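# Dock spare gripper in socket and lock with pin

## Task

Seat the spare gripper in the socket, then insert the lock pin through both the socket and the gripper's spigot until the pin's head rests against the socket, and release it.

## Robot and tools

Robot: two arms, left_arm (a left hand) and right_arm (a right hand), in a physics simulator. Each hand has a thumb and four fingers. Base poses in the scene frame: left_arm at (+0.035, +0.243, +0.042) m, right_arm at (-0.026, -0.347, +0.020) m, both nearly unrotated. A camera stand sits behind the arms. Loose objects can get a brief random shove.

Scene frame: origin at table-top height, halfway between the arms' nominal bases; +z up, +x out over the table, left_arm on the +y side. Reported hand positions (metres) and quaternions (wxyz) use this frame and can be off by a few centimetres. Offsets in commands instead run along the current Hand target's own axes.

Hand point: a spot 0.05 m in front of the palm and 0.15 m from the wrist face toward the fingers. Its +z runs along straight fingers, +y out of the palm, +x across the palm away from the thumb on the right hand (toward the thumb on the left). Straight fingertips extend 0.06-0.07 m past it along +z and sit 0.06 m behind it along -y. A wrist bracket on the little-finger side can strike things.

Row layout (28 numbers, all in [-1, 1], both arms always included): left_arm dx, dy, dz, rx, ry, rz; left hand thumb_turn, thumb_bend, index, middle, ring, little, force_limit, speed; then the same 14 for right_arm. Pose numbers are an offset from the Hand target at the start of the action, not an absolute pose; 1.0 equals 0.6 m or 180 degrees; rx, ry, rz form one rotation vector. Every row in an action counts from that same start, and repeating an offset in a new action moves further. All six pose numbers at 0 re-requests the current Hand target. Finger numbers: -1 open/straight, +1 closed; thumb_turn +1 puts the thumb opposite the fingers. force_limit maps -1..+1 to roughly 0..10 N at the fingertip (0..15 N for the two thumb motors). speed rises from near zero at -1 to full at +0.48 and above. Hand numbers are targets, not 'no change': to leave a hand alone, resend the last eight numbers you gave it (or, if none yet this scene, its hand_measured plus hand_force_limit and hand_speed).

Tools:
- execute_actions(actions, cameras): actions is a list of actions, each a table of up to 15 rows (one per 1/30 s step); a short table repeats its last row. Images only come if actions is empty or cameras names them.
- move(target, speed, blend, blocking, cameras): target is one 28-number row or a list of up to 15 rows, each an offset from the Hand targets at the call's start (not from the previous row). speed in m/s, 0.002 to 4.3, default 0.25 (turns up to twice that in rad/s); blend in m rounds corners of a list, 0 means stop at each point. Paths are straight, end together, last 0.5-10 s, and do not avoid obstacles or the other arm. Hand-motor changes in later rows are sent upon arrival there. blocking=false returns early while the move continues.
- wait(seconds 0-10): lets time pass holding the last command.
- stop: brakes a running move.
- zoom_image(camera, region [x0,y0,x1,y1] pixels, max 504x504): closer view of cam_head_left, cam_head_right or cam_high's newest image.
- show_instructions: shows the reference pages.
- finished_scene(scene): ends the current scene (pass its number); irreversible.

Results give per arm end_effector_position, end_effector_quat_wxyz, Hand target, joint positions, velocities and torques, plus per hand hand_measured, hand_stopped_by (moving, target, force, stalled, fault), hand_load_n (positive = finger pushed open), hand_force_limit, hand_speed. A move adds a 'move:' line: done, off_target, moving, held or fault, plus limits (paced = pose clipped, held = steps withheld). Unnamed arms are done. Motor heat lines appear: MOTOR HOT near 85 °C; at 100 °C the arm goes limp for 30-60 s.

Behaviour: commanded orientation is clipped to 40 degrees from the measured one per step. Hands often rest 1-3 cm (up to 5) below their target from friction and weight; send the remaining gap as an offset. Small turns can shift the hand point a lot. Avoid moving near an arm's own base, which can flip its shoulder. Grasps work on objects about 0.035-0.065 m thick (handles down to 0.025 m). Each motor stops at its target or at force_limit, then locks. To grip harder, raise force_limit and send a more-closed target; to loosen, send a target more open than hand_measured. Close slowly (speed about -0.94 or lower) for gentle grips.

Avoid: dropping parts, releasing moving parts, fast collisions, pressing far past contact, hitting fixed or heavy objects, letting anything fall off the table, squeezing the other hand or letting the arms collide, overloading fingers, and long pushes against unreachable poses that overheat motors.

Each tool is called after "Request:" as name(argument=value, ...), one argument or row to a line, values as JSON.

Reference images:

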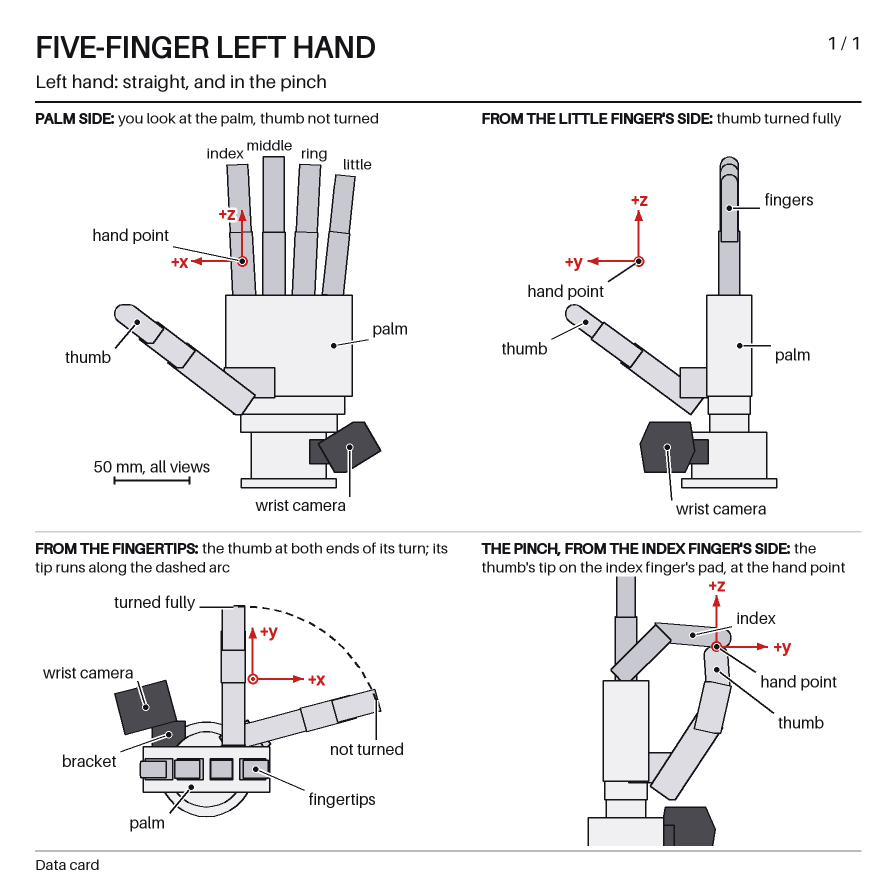

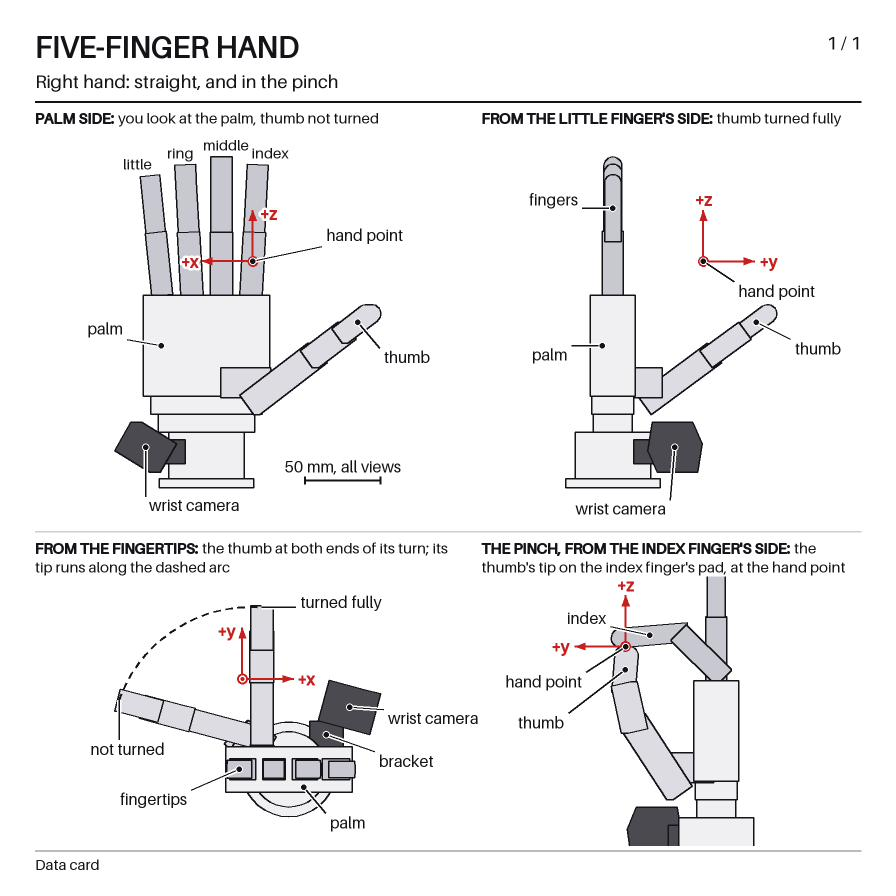

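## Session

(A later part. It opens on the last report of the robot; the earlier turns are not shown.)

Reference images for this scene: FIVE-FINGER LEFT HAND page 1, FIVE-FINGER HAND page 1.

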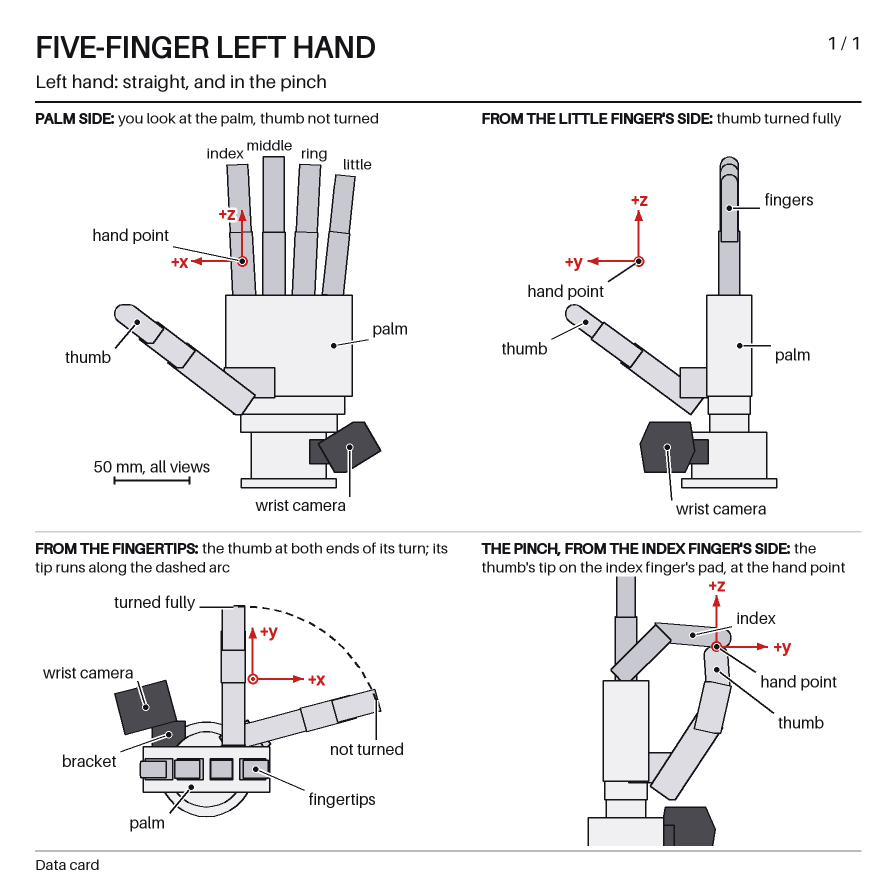

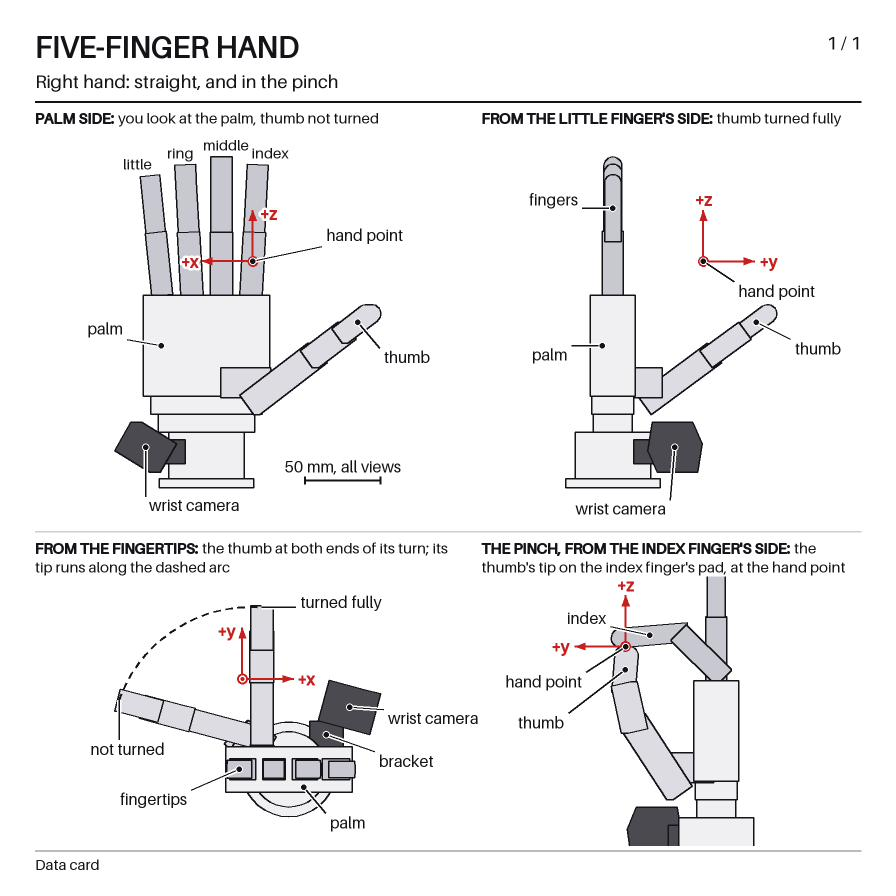

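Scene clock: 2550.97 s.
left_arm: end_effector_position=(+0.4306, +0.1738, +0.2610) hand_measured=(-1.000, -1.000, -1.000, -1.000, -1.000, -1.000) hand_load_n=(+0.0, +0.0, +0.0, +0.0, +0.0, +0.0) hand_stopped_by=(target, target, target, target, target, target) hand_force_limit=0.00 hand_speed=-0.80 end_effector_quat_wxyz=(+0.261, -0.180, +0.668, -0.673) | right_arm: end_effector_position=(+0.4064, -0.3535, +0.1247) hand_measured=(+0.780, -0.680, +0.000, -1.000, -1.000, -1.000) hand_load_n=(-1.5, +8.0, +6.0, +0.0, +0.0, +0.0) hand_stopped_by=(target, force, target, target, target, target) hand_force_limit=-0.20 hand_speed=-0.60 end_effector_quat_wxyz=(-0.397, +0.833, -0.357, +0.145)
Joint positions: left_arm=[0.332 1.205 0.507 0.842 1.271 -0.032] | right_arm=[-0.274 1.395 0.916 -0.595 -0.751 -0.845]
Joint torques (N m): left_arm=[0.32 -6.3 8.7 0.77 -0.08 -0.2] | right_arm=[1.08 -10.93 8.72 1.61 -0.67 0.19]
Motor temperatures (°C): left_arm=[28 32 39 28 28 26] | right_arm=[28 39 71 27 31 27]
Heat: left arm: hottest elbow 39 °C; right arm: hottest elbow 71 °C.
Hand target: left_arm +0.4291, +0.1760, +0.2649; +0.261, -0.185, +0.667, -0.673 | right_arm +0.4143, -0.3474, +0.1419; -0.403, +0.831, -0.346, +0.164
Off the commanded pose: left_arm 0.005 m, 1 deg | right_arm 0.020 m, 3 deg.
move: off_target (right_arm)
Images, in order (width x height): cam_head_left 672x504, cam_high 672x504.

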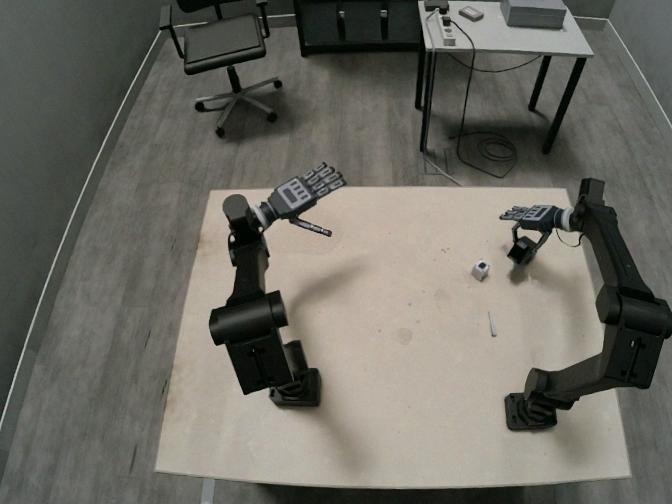

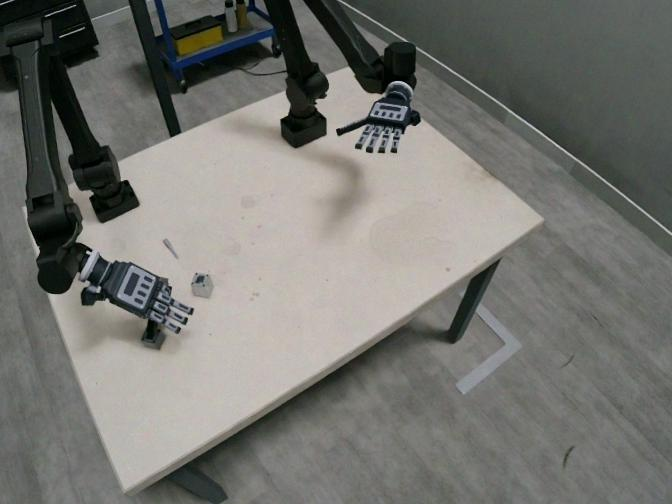

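Request:
move(
  target=[0,0,0,0,0,0,-1,-1,-1,-1,-1,-1,0,-0.8,0,0,0,0,0,0,0.78,-0.69,0.0,-1,-1,-1,-0.2,-0.6],
  speed=0.05,
  cameras=["cam_head_left","cam_high"],
)

Request:
zoom_image(
  camera="cam_head_left",
  region=[500, 220, 545, 265],
)

Scene clock: 2559.13 s.
left_arm: end_effector_position=(+0.4306, +0.1738, +0.2610) hand_measured=(-1.000, -1.000, -1.000, -1.000, -1.000, -1.000) hand_load_n=(-0.5, +0.0, +0.0, +0.0, +0.0, +0.0) hand_stopped_by=(target, target, target, target, target, target) hand_force_limit=0.00 hand_speed=-0.80 end_effector_quat_wxyz=(+0.261, -0.180, +0.668, -0.673) | right_arm: end_effector_position=(+0.4063, -0.3535, +0.1247) hand_measured=(+0.780, -0.692, +0.000, -1.000, -1.000, -1.000) hand_load_n=(-0.5, +4.5, +3.5, +0.0, +0.0, +0.0) hand_stopped_by=(target, target, target, target, target, target) hand_force_limit=-0.20 hand_speed=-0.60 end_effector_quat_wxyz=(-0.397, +0.833, -0.357, +0.145)
Joint positions: left_arm=[0.332 1.205 0.507 0.842 1.271 -0.032] | right_arm=[-0.274 1.395 0.916 -0.595 -0.75 -0.844]
Joint torques (N m): left_arm=[0.38 -6.24 8.69 0.77 -0.08 -0.2] | right_arm=[1.03 -10.87 8.77 1.68 -0.66 0.14]
Motor temperatures (°C): left_arm=[28 32 39 28 28 26] | right_arm=[28 40 69 27 31 27]
Heat: left arm: hottest elbow 39 °C; right arm: hottest elbow 69 °C.
Hand target: left_arm +0.4291, +0.1760, +0.2649; +0.261, -0.185, +0.667, -0.673 | right_arm +0.4143, -0.3474, +0.1419; -0.403, +0.831, -0.346, +0.164
Off the commanded pose: left_arm 0.005 m, 1 deg | right_arm 0.020 m, 3 deg.
move: off_target (right_arm)
Images, in order (width x height): cam_head_left 672x504, cam_high 672x504.

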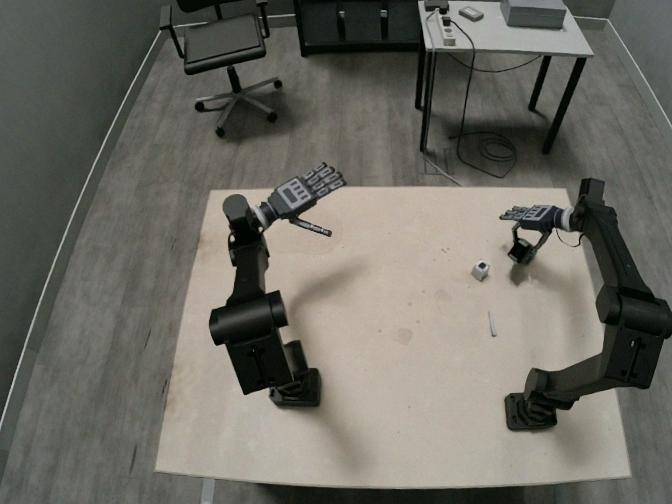

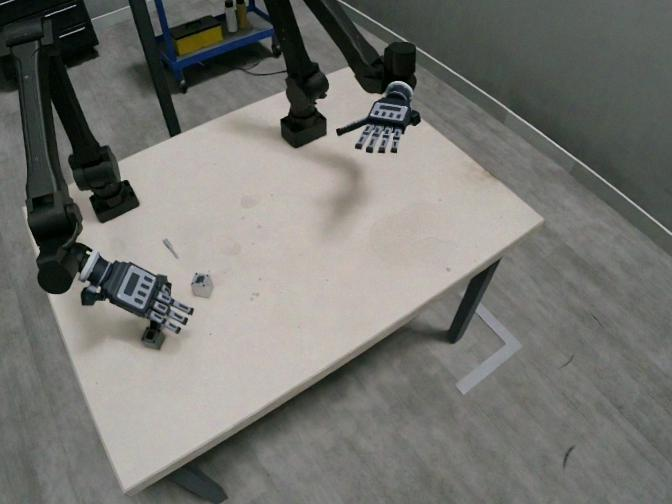

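Scaled by 11.200 from the camera's 672x504 image, which has a finer 960x720 frame.

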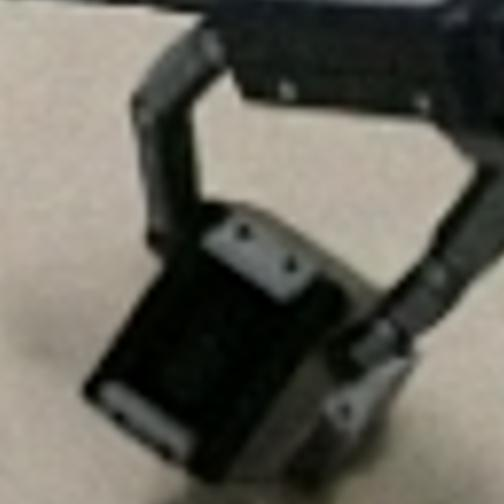

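Request:
move(
  target=[0,0,0,0,0,0,-1,-1,-1,-1,-1,-1,0,-0.8,0,0,0,0,0,0,0.78,-0.696,0.0,-1,-1,-1,-0.2,-0.6],
  speed=0.05,
  cameras=["cam_head_left","cam_high"],
)

Request:
zoom_image(
  camera="cam_head_left",
  region=[500, 220, 545, 265],
)

Request:
zoom_image(
  camera="cam_high",
  region=[130, 305, 175, 345],
)

Scene clock: 2563.87 s.
left_arm: end_effector_position=(+0.4306, +0.1738, +0.2610) hand_measured=(-1.000, -1.000, -1.000, -1.000, -1.000, -1.000) hand_load_n=(-0.5, +0.0, +0.0, +0.0, +0.0, +0.0) hand_stopped_by=(target, target, target, target, target, target) hand_force_limit=0.00 hand_speed=-0.80 end_effector_quat_wxyz=(+0.261, -0.180, +0.668, -0.673) | right_arm: end_effector_position=(+0.4063, -0.3535, +0.1247) hand_measured=(+0.780, -0.698, +0.000, -1.000, -1.000, -1.000) hand_load_n=(-1.0, +3.5, +3.0, +0.0, +0.0, +0.0) hand_stopped_by=(target, target, target, target, target, target) hand_force_limit=-0.20 hand_speed=-0.60 end_effector_quat_wxyz=(-0.397, +0.833, -0.357, +0.145)
Joint positions: left_arm=[0.332 1.205 0.507 0.842 1.271 -0.032] | right_arm=[-0.274 1.395 0.916 -0.595 -0.75 -0.844]
Joint torques (N m): left_arm=[0.32 -6.36 8.7 0.76 -0.08 -0.21] | right_arm=[1.08 -11.11 8.75 1.59 -0.66 0.15]
Motor temperatures (°C): left_arm=[28 32 39 28 28 26] | right_arm=[28 40 68 27 31 27]
Heat: left arm: hottest elbow 39 °C; right arm: hottest elbow 68 °C.
Hand target: left_arm +0.4291, +0.1760, +0.2649; +0.261, -0.185, +0.667, -0.673 | right_arm +0.4143, -0.3474, +0.1419; -0.403, +0.831, -0.346, +0.164
Off the commanded pose: left_arm 0.005 m, 1 deg | right_arm 0.020 m, 3 deg.
move: off_target (right_arm)
Images, in order (width x height): cam_head_left 672x504, cam_high 672x504.

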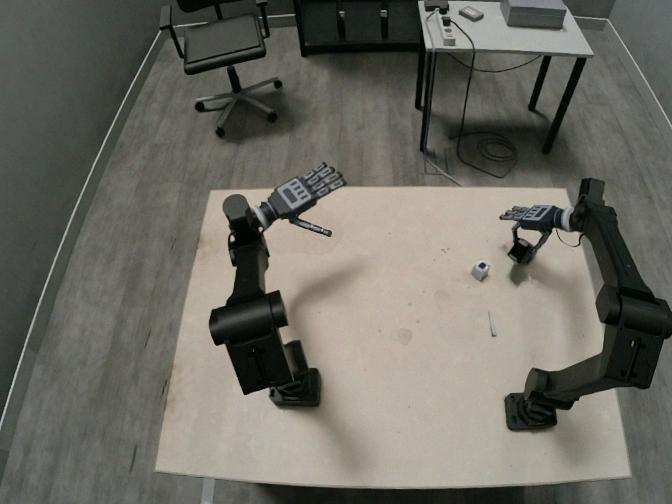

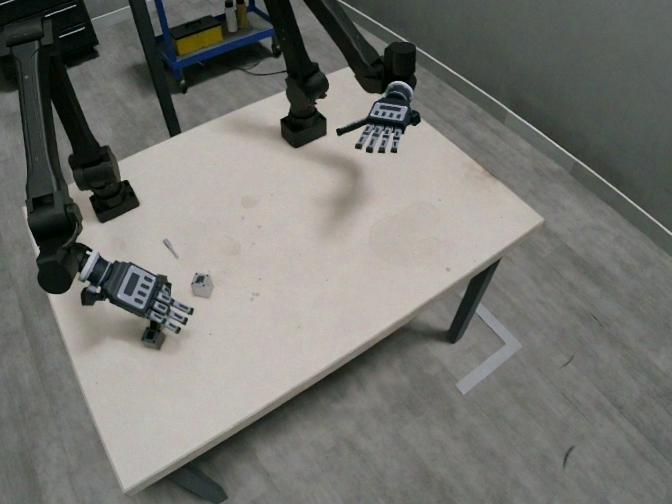

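Scaled by 11.200 from the camera's 672x504 image, which has a finer 960x720 frame.

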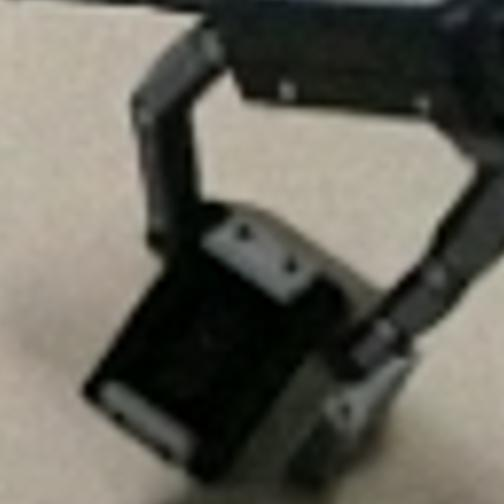

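Scaled by 11.200 from the camera's 672x504 image, which has a finer 960x720 frame.

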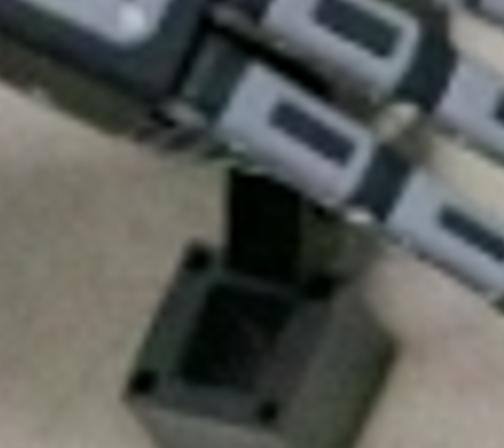

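Request:
move(
  target=[
    [0,0,0,0,0,0,-1,-1,-1,-1,-1,-1,0,-0.8,-0.005,-0.0326,-0.0259,0,0,0,0.78,-0.696,0.0,-1,-1,-1,-0.2,-0.6],
    [0,0,0,0,0,0,-1,-1,-1,-1,-1,-1,0,-0.8,-0.0467,-0.0326,-0.0259,0,0,0,0.78,-0.696,0.0,-1,-1,-1,-0.2,-0.6],
  ],
  speed=0.03,
  cameras=["cam_head_left","cam_high"],
)

Request:
zoom_image(
  camera="cam_head_left",
  region=[490, 215, 545, 270],
)

Request:
zoom_image(
  camera="cam_high",
  region=[130, 285, 180, 335],
)

Scene clock: 2577.93 s.
left_arm: end_effector_position=(+0.4306, +0.1738, +0.2610) hand_measured=(-1.000, -1.000, -1.000, -1.000, -1.000, -1.000) hand_load_n=(+0.0, +0.0, +0.0, +0.0, +0.0, +0.0) hand_stopped_by=(target, target, target, target, target, target) hand_force_limit=0.00 hand_speed=-0.80 end_effector_quat_wxyz=(+0.261, -0.180, +0.668, -0.673) | right_arm: end_effector_position=(+0.3890, -0.3347, +0.1505) hand_measured=(+0.780, -0.698, +0.000, -1.000, -1.000, -1.000) hand_load_n=(-1.0, +3.5, +2.5, +0.0, +0.0, +0.0) hand_stopped_by=(target, target, target, target, target, target) hand_force_limit=-0.20 hand_speed=-0.60 end_effector_quat_wxyz=(-0.396, +0.833, -0.355, +0.149)
Joint positions: left_arm=[0.332 1.205 0.507 0.842 1.271 -0.032] | right_arm=[-0.237 1.297 0.894 -0.635 -0.731 -0.803]
Joint torques (N m): left_arm=[0.38 -6.24 8.7 0.77 -0.08 -0.2] | right_arm=[0.79 -9.82 9.11 1.43 -0.63 0.18]
Motor temperatures (°C): left_arm=[28 32 39 28 28 26] | right_arm=[28 41 66 27 30 27]
Heat: left arm: hottest elbow 39 °C; right arm: hottest elbow 66 °C.
Hand target: left_arm +0.4291, +0.1760, +0.2649; +0.261, -0.185, +0.667, -0.673 | right_arm +0.3945, -0.3278, +0.1670; -0.403, +0.831, -0.346, +0.164
Off the commanded pose: left_arm 0.005 m, 1 deg | right_arm 0.019 m, 2 deg.
move: off_target (right_arm)
Images, in order (width x height): cam_head_left 672x504, cam_high 672x504.

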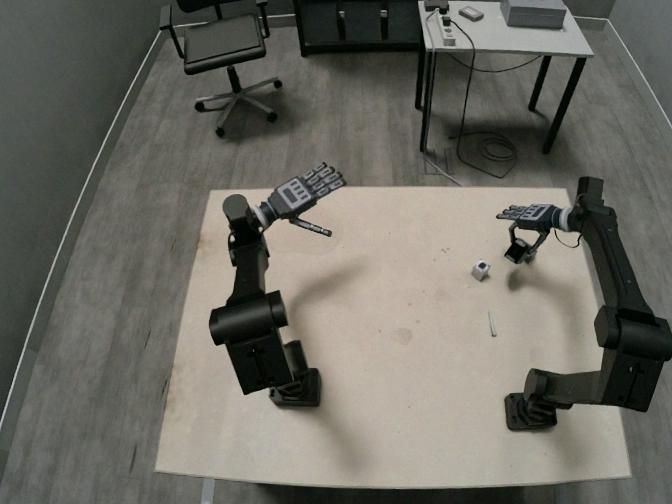

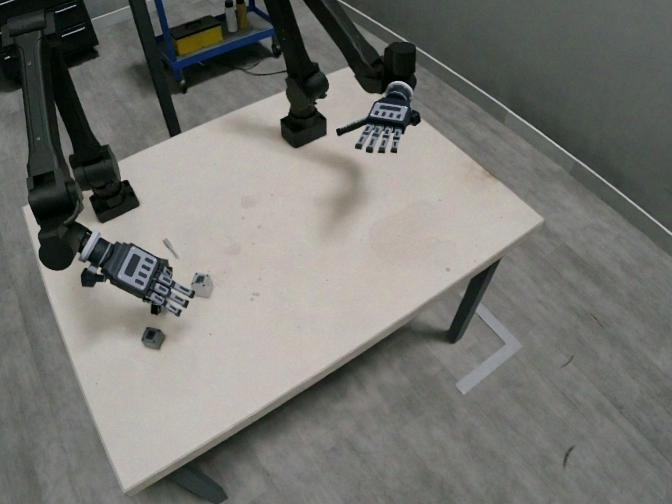

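Scaled by 9.164 from the camera's 672x504 image, which has a finer 960x720 frame.

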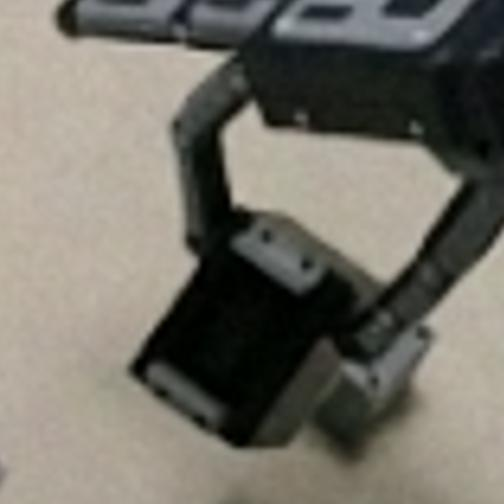

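Scaled by 10.080 from the camera's 672x504 image, which has a finer 960x720 frame.

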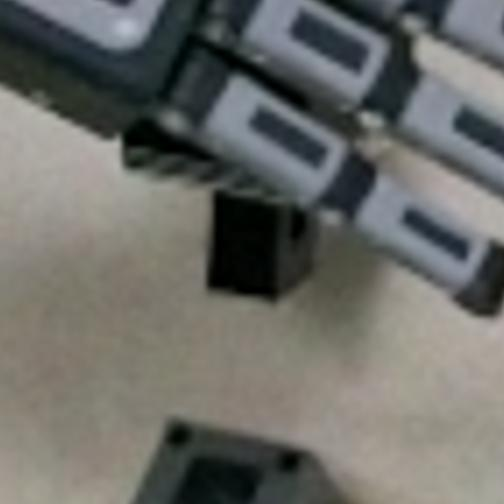

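Request:
move(
  target=[0,0,0,0,0,0,-1,-1,-1,-1,-1,-1,0,-0.8,0.1107,0.027,0.0075,0,0,0,0.78,-0.696,0.0,-1,-1,-1,-0.2,-0.6],
  speed=0.04,
  cameras=["cam_head_left","cam_high"],
)

Request:
zoom_image(
  camera="cam_head_left",
  region=[500, 215, 550, 265],
)

Request:
zoom_image(
  camera="cam_high",
  region=[130, 315, 175, 355],
)

Scene clock: 2598.27 s.
left_arm: end_effector_position=(+0.4306, +0.1738, +0.2610) hand_measured=(-1.000, -1.000, -1.000, -1.000, -1.000, -1.000) hand_load_n=(-0.5, +0.0, +0.0, +0.0, -0.5, +0.0) hand_stopped_by=(target, target, target, target, target, target) hand_force_limit=0.00 hand_speed=-0.80 end_effector_quat_wxyz=(+0.261, -0.180, +0.668, -0.673) | right_arm: end_effector_position=(+0.4153, -0.3661, +0.1295) hand_measured=(+0.780, -0.698, +0.000, -1.000, -1.000, -1.000) hand_load_n=(-1.0, +3.5, +3.0, +0.0, +0.0, +0.0) hand_stopped_by=(target, target, target, target, target, target) hand_force_limit=-0.20 hand_speed=-0.60 end_effector_quat_wxyz=(-0.399, +0.834, -0.353, +0.141)
Joint positions: left_arm=[0.332 1.205 0.507 0.842 1.271 -0.032] | right_arm=[-0.299 1.43 0.969 -0.647 -0.77 -0.887]
Joint torques (N m): left_arm=[0.38 -6.24 8.69 0.77 -0.08 -0.2] | right_arm=[-2.2 -9.05 12.96 0.57 -1.04 -0.1]
Motor temperatures (°C): left_arm=[28 32 39 28 28 26] | right_arm=[28 41 64 27 30 27]
Heat: left arm: hottest elbow 39 °C; right arm: hottest elbow 64 °C.
Hand target: left_arm +0.4291, +0.1760, +0.2649; +0.261, -0.185, +0.667, -0.673 | right_arm +0.4368, -0.3792, +0.1513; -0.403, +0.831, -0.346, +0.164
Off the commanded pose: left_arm 0.005 m, 1 deg | right_arm 0.033 m, 3 deg.
move: off_target (right_arm)
Images, in order (width x height): cam_head_left 672x504, cam_high 672x504.

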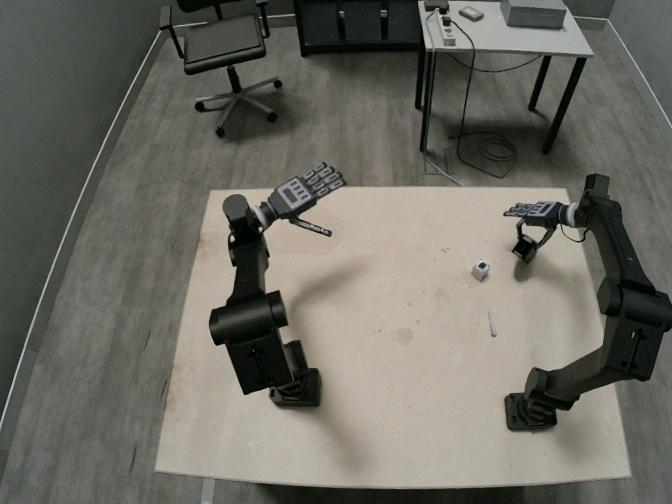

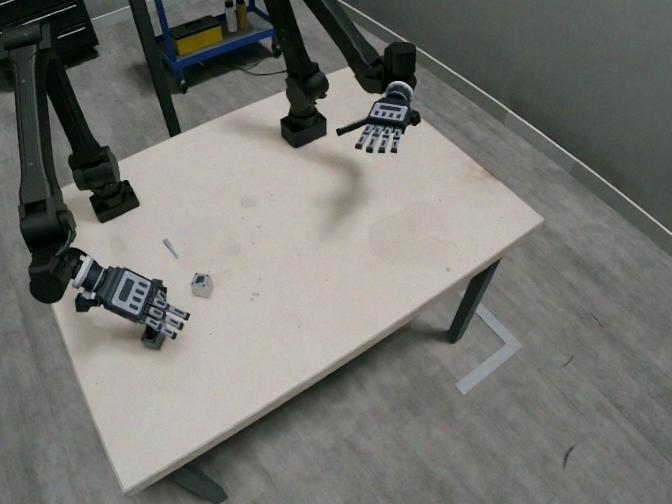

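Scaled by 10.080 from the camera's 672x504 image, which has a finer 960x720 frame.

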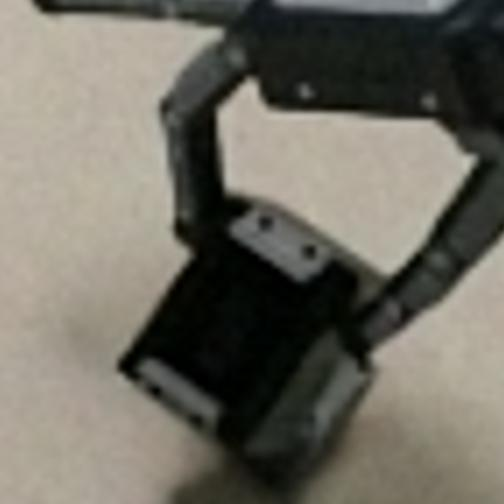

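Scaled by 11.200 from the camera's 672x504 image, which has a finer 960x720 frame.

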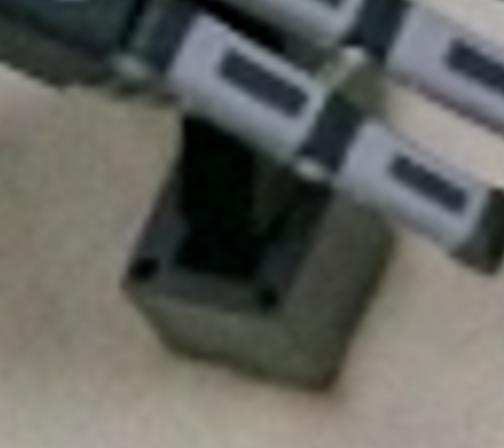

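Request:
move(
  target=[0,0,0,0,0,0,-1,-1,-1,-1,-1,-1,0,-0.8,-0.01,0.0235,0.0186,0,0,0,0.78,-0.696,0.0,-1,-1,-1,-0.2,-0.6],
  speed=0.03,
  cameras=["cam_head_left","cam_high"],
)

Request:
zoom_image(
  camera="cam_high",
  region=[130, 315, 175, 355],
)

Scene clock: 2609.80 s.
left_arm: end_effector_position=(+0.4306, +0.1738, +0.2610) hand_measured=(-1.000, -1.000, -1.000, -1.000, -1.000, -1.000) hand_load_n=(+0.0, +0.0, +0.0, +0.0, +0.0, +0.0) hand_stopped_by=(target, target, target, target, target, target) hand_force_limit=0.00 hand_speed=-0.80 end_effector_quat_wxyz=(+0.261, -0.180, +0.668, -0.673) | right_arm: end_effector_position=(+0.4217, -0.3682, +0.1267) hand_measured=(+0.780, -0.698, +0.000, -1.000, -1.000, -1.000) hand_load_n=(-1.0, +3.5, +2.5, -0.5, +0.0, +0.0) hand_stopped_by=(target, target, target, target, target, target) hand_force_limit=-0.20 hand_speed=-0.60 end_effector_quat_wxyz=(-0.400, +0.834, -0.349, +0.149)
Joint positions: left_arm=[0.332 1.205 0.507 0.842 1.271 -0.032] | right_arm=[-0.299 1.44 0.969 -0.617 -0.77 -0.888]
Joint torques (N m): left_arm=[0.32 -6.24 8.69 0.76 -0.08 -0.2] | right_arm=[-1.26 -9.05 9.48 1.66 -0.9 -0.05]
Motor temperatures (°C): left_arm=[28 32 39 28 28 26] | right_arm=[28 40 63 27 31 27]
Heat: left arm: hottest elbow 39 °C; right arm: hottest elbow 63 °C.
Hand target: left_arm +0.4291, +0.1760, +0.2649; +0.261, -0.185, +0.667, -0.673 | right_arm +0.4325, -0.3749, +0.1332; -0.403, +0.831, -0.346, +0.164
Off the commanded pose: left_arm 0.005 m, 1 deg | right_arm 0.014 m, 2 deg.
move: off_target (right_arm)
Images, in order (width x height): cam_head_left 672x504, cam_high 672x504.

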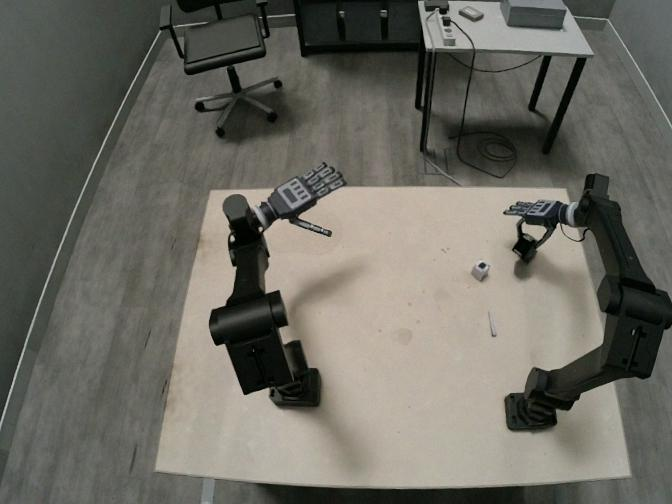

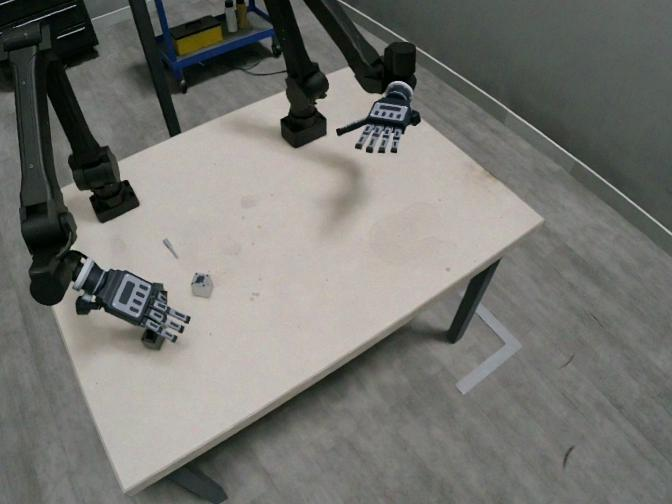

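Scaled by 11.200 from the camera's 672x504 image, which has a finer 960x720 frame.

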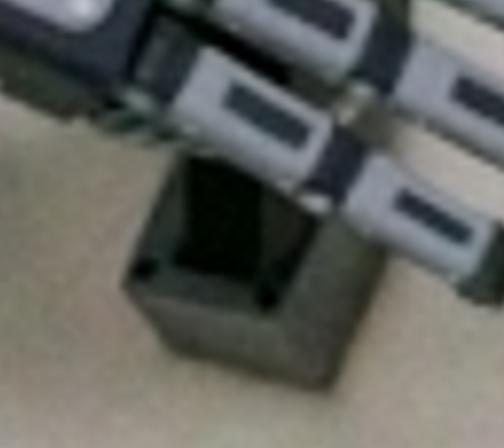

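Request:
move(
  target=[0,0,0,0,0,0,-1,-1,-1,-1,-1,-1,0,-0.8,-0.0342,-0.003,0.0155,0,0,0,0.78,-0.696,0.0,-1,-1,-1,-0.2,-0.6],
  speed=0.03,
  cameras=["cam_head_left","cam_high"],
)

Request:
zoom_image(
  camera="cam_high",
  region=[130, 315, 175, 355],
)

Scene clock: 2624.47 s.
left_arm: end_effector_position=(+0.4306, +0.1738, +0.2610) hand_measured=(-1.000, -1.000, -1.000, -1.000, -1.000, -1.000) hand_load_n=(+0.0, +0.0, +0.0, +0.0, +0.0, +0.0) hand_stopped_by=(target, target, target, target, target, target) hand_force_limit=0.00 hand_speed=-0.80 end_effector_quat_wxyz=(+0.261, -0.180, +0.668, -0.673) | right_arm: end_effector_position=(+0.4158, -0.3610, +0.1123) hand_measured=(+0.780, -0.698, +0.000, -1.000, -1.000, -1.000) hand_load_n=(-0.5, +3.5, +2.5, +0.0, +0.0, +0.0) hand_stopped_by=(target, target, target, target, target, target) hand_force_limit=-0.20 hand_speed=-0.60 end_effector_quat_wxyz=(-0.397, +0.833, -0.357, +0.146)
Joint positions: left_arm=[0.332 1.205 0.507 0.842 1.271 -0.032] | right_arm=[-0.285 1.44 0.927 -0.566 -0.756 -0.857]
Joint torques (N m): left_arm=[0.44 -6.24 8.69 0.76 -0.08 -0.21] | right_arm=[1.08 -11.22 8.5 1.57 -0.66 0.18]
Motor temperatures (°C): left_arm=[28 32 39 28 28 26] | right_arm=[28 41 62 27 31 27]
Heat: left arm: hottest elbow 39 °C; right arm: hottest elbow 62 °C.
Hand target: left_arm +0.4291, +0.1760, +0.2649; +0.261, -0.185, +0.667, -0.673 | right_arm +0.4240, -0.3546, +0.1290; -0.403, +0.831, -0.346, +0.164
Off the commanded pose: left_arm 0.005 m, 1 deg | right_arm 0.020 m, 3 deg.
move: off_target (right_arm)
Images, in order (width x height): cam_head_left 672x504, cam_high 672x504.

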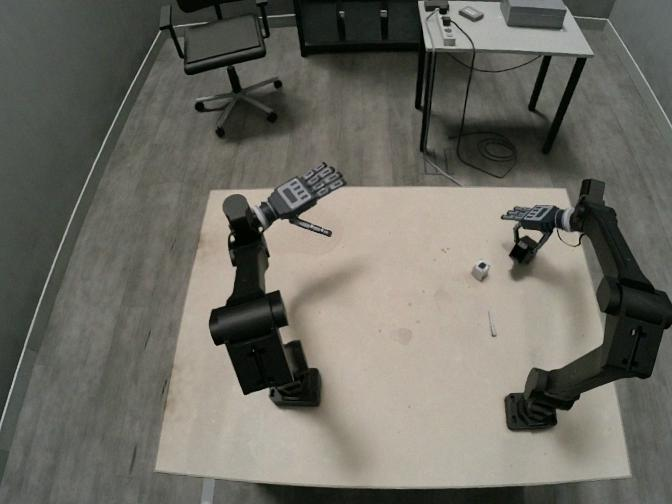

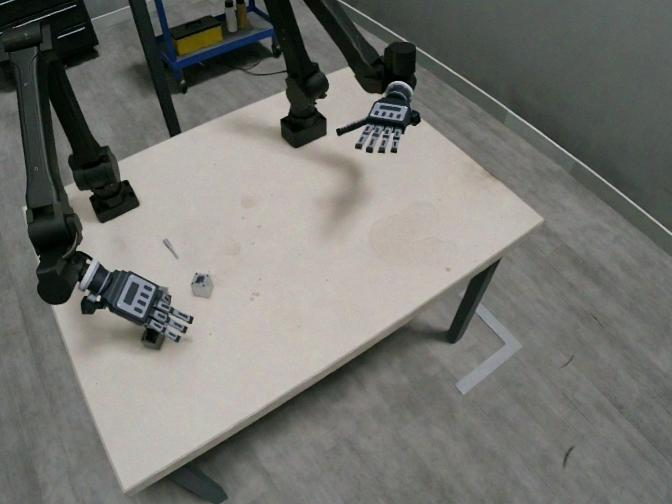

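Scaled by 11.200 from the camera's 672x504 image, which has a finer 960x720 frame.

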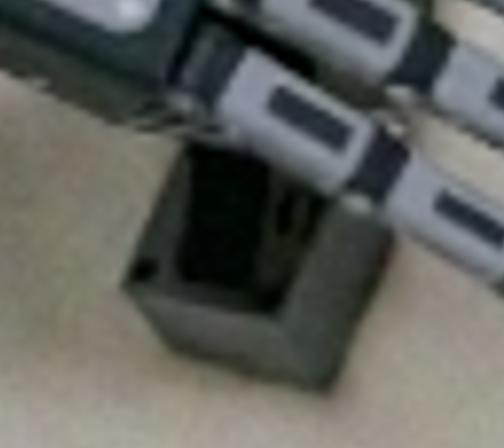

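Request:
zoom_image(
  camera="cam_head_left",
  region=[500, 220, 550, 270],
)

Scaled by 10.080 from the camera's 672x504 image, which has a finer 960x720 frame.

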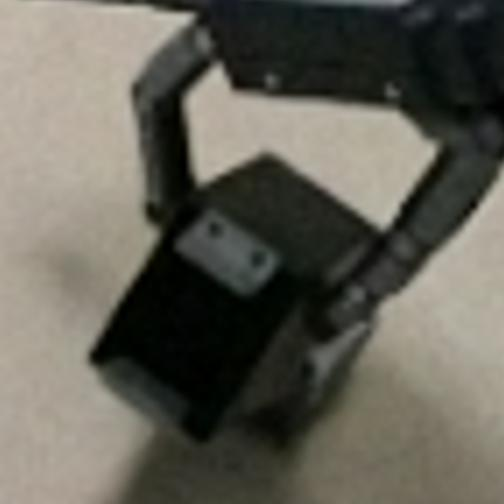

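Request:
move(
  target=[0,0,0,0,0,0,-1,-1,-1,-1,-1,-1,0,-0.8,0.0585,-0.0088,-0.0225,0,0,0,0.78,-0.696,0.0,-1,-1,-1,-0.2,-0.6],
  speed=0.03,
  cameras=["cam_head_left","cam_high"],
)

Request:
zoom_image(
  camera="cam_high",
  region=[130, 315, 175, 355],
)

Request:
zoom_image(
  camera="cam_head_left",
  region=[500, 220, 550, 270],
)

Scene clock: 2647.00 s.
left_arm: end_effector_position=(+0.4306, +0.1738, +0.2610) hand_measured=(-1.000, -1.000, -1.000, -1.000, -1.000, -1.000) hand_load_n=(+0.0, +0.0, +0.0, +0.0, +0.0, +0.0) hand_stopped_by=(target, target, target, target, target, target) hand_force_limit=0.00 hand_speed=-0.80 end_effector_quat_wxyz=(+0.261, -0.180, +0.668, -0.673) | right_arm: end_effector_position=(+0.4221, -0.3711, +0.1205) hand_measured=(+0.780, -0.698, +0.000, -1.000, -1.000, -1.000) hand_load_n=(-1.0, +3.5, +3.0, +0.0, +0.0, +0.0) hand_stopped_by=(target, target, target, target, target, target) hand_force_limit=-0.20 hand_speed=-0.60 end_effector_quat_wxyz=(-0.399, +0.834, -0.353, +0.141)
Joint positions: left_arm=[0.332 1.205 0.507 0.842 1.271 -0.032] | right_arm=[-0.305 1.462 0.977 -0.627 -0.773 -0.895]
Joint torques (N m): left_arm=[0.38 -6.3 8.69 0.77 -0.08 -0.2] | right_arm=[-2.26 -9.11 12.88 0.53 -1.03 -0.12]
Motor temperatures (°C): left_arm=[28 32 39 28 28 26] | right_arm=[28 41 63 27 30 27]
Heat: left arm: hottest elbow 39 °C; right arm: hottest elbow 63 °C.
Hand target: left_arm +0.4291, +0.1760, +0.2649; +0.261, -0.185, +0.667, -0.673 | right_arm +0.4435, -0.3846, +0.1413; -0.403, +0.831, -0.346, +0.164
Off the commanded pose: left_arm 0.005 m, 1 deg | right_arm 0.033 m, 3 deg.
move: off_target (right_arm)
Images, in order (width x height): cam_head_left 672x504, cam_high 672x504.

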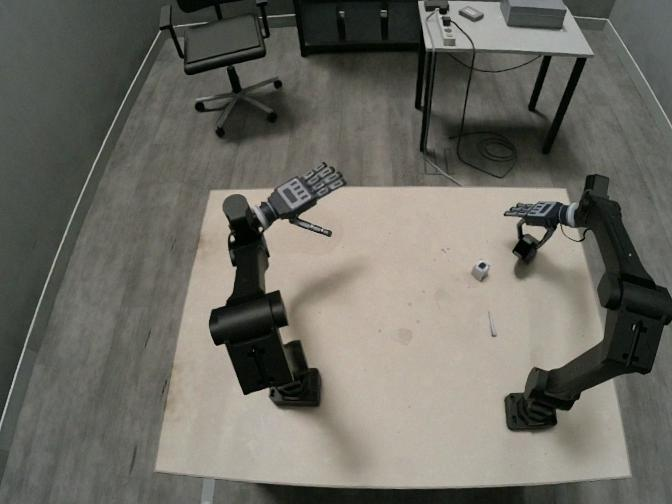

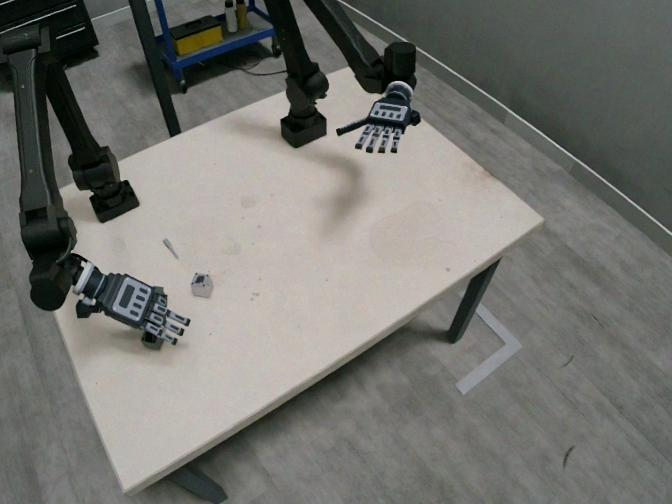

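Scaled by 11.200 from the camera's 672x504 image, which has a finer 960x720 frame.

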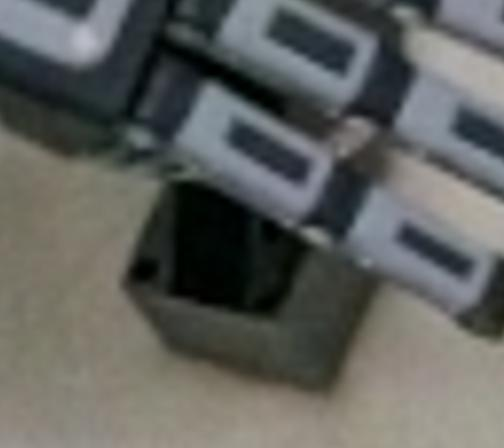

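Scaled by 10.080 from the camera's 672x504 image, which has a finer 960x720 frame.

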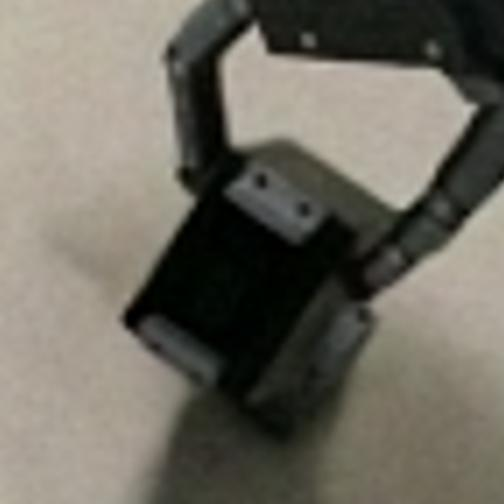

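Request:
zoom_image(
  camera="cam_high",
  region=[138, 325, 168, 350],
)

Scaled by 16.800 from the camera's 672x504 image, which has a finer 960x720 frame.

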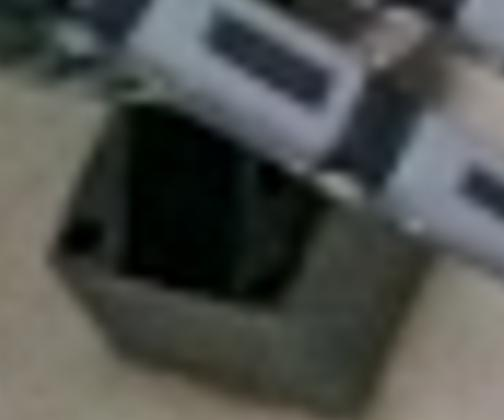

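Request:
move(
  target=[
    [0,0,0,0,0,0,-1,-1,-1,-1,-1,-1,0,-0.8,0,-0.0078,-0.0062,0,0,0,0.78,-0.696,0.0,-1,-1,-1,-0.2,-0.6],
    [0,0,0,0,0,0,-1,-1,-1,-1,-1,-1,0,-0.8,-0.0291,0.0284,-0.0146,0,0,0,0.78,-0.696,0.0,-1,-1,-1,-0.2,-0.6],
  ],
  speed=0.03,
  cameras=["cam_head_left","cam_high"],
)

Request:
zoom_image(
  camera="cam_high",
  region=[138, 325, 168, 350],
)

Request:
zoom_image(
  camera="cam_head_left",
  region=[500, 220, 550, 270],
)

Scene clock: 2694.27 s.
left_arm: end_effector_position=(+0.4306, +0.1738, +0.2610) hand_measured=(-1.000, -1.000, -1.000, -1.000, -1.000, -1.000) hand_load_n=(-0.5, +0.0, +0.0, +0.0, +0.0, +0.0) hand_stopped_by=(target, target, target, target, target, target) hand_force_limit=0.00 hand_speed=-0.80 end_effector_quat_wxyz=(+0.261, -0.180, +0.668, -0.673) | right_arm: end_effector_position=(+0.4122, -0.3751, +0.1167) hand_measured=(+0.780, -0.698, +0.000, -1.000, -1.000, -1.000) hand_load_n=(-1.0, +3.5, +3.0, +0.0, +0.0, +0.0) hand_stopped_by=(target, target, target, target, target, target) hand_force_limit=-0.20 hand_speed=-0.60 end_effector_quat_wxyz=(-0.399, +0.835, -0.354, +0.137)
Joint positions: left_arm=[0.332 1.205 0.507 0.842 1.271 -0.032] | right_arm=[-0.322 1.455 0.96 -0.643 -0.782 -0.919]
Joint torques (N m): left_arm=[0.38 -6.24 8.7 0.76 -0.08 -0.21] | right_arm=[-2.37 -11.75 8.53 1.39 -1.03 -0.11]
Motor temperatures (°C): left_arm=[28 32 39 28 28 26] | right_arm=[28 39 74 27 31 27]
Heat: left arm: hottest elbow 39 °C; right arm: hottest elbow 74 °C.
Hand target: left_arm +0.4291, +0.1760, +0.2649; +0.261, -0.185, +0.667, -0.673 | right_arm +0.4189, -0.3846, +0.1335; -0.403, +0.831, -0.346, +0.164
Off the commanded pose: left_arm 0.005 m, 1 deg | right_arm 0.020 m, 3 deg.
move: off_target (right_arm)
Images, in order (width x height): cam_head_left 672x504, cam_high 672x504.

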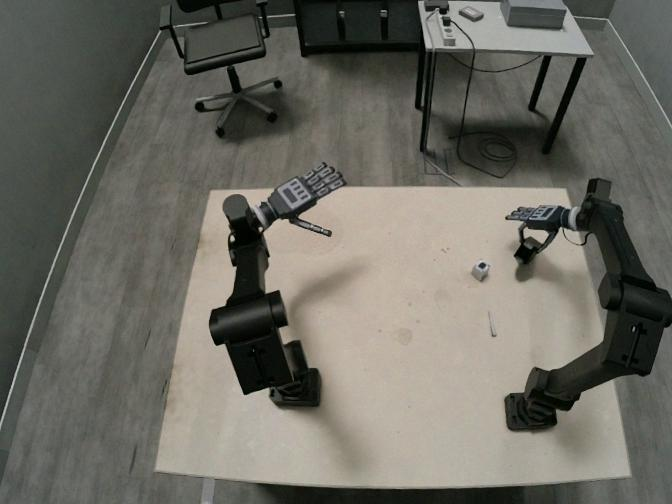

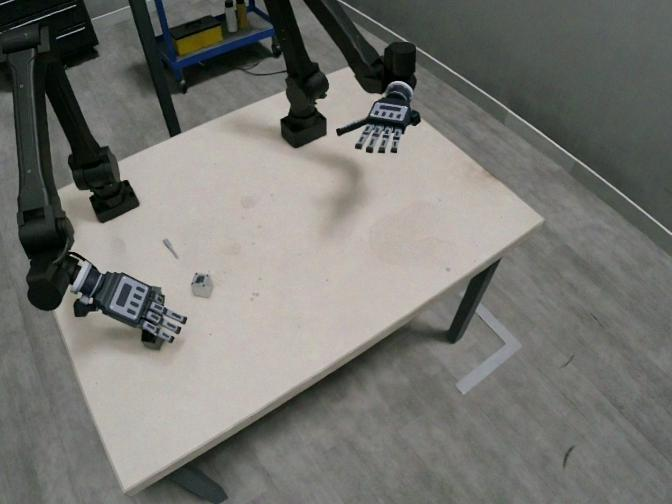

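Scaled by 16.800 from the camera's 672x504 image, which has a finer 960x720 frame.

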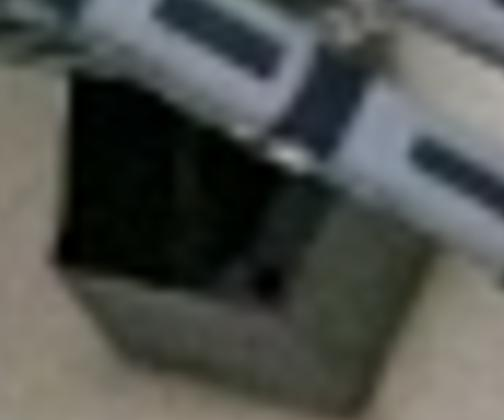

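Scaled by 10.080 from the camera's 672x504 image, which has a finer 960x720 frame.

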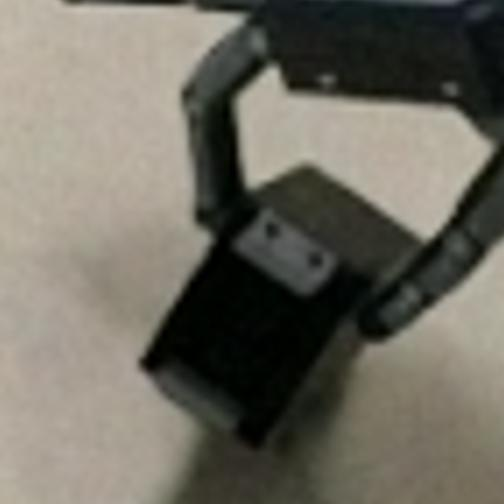

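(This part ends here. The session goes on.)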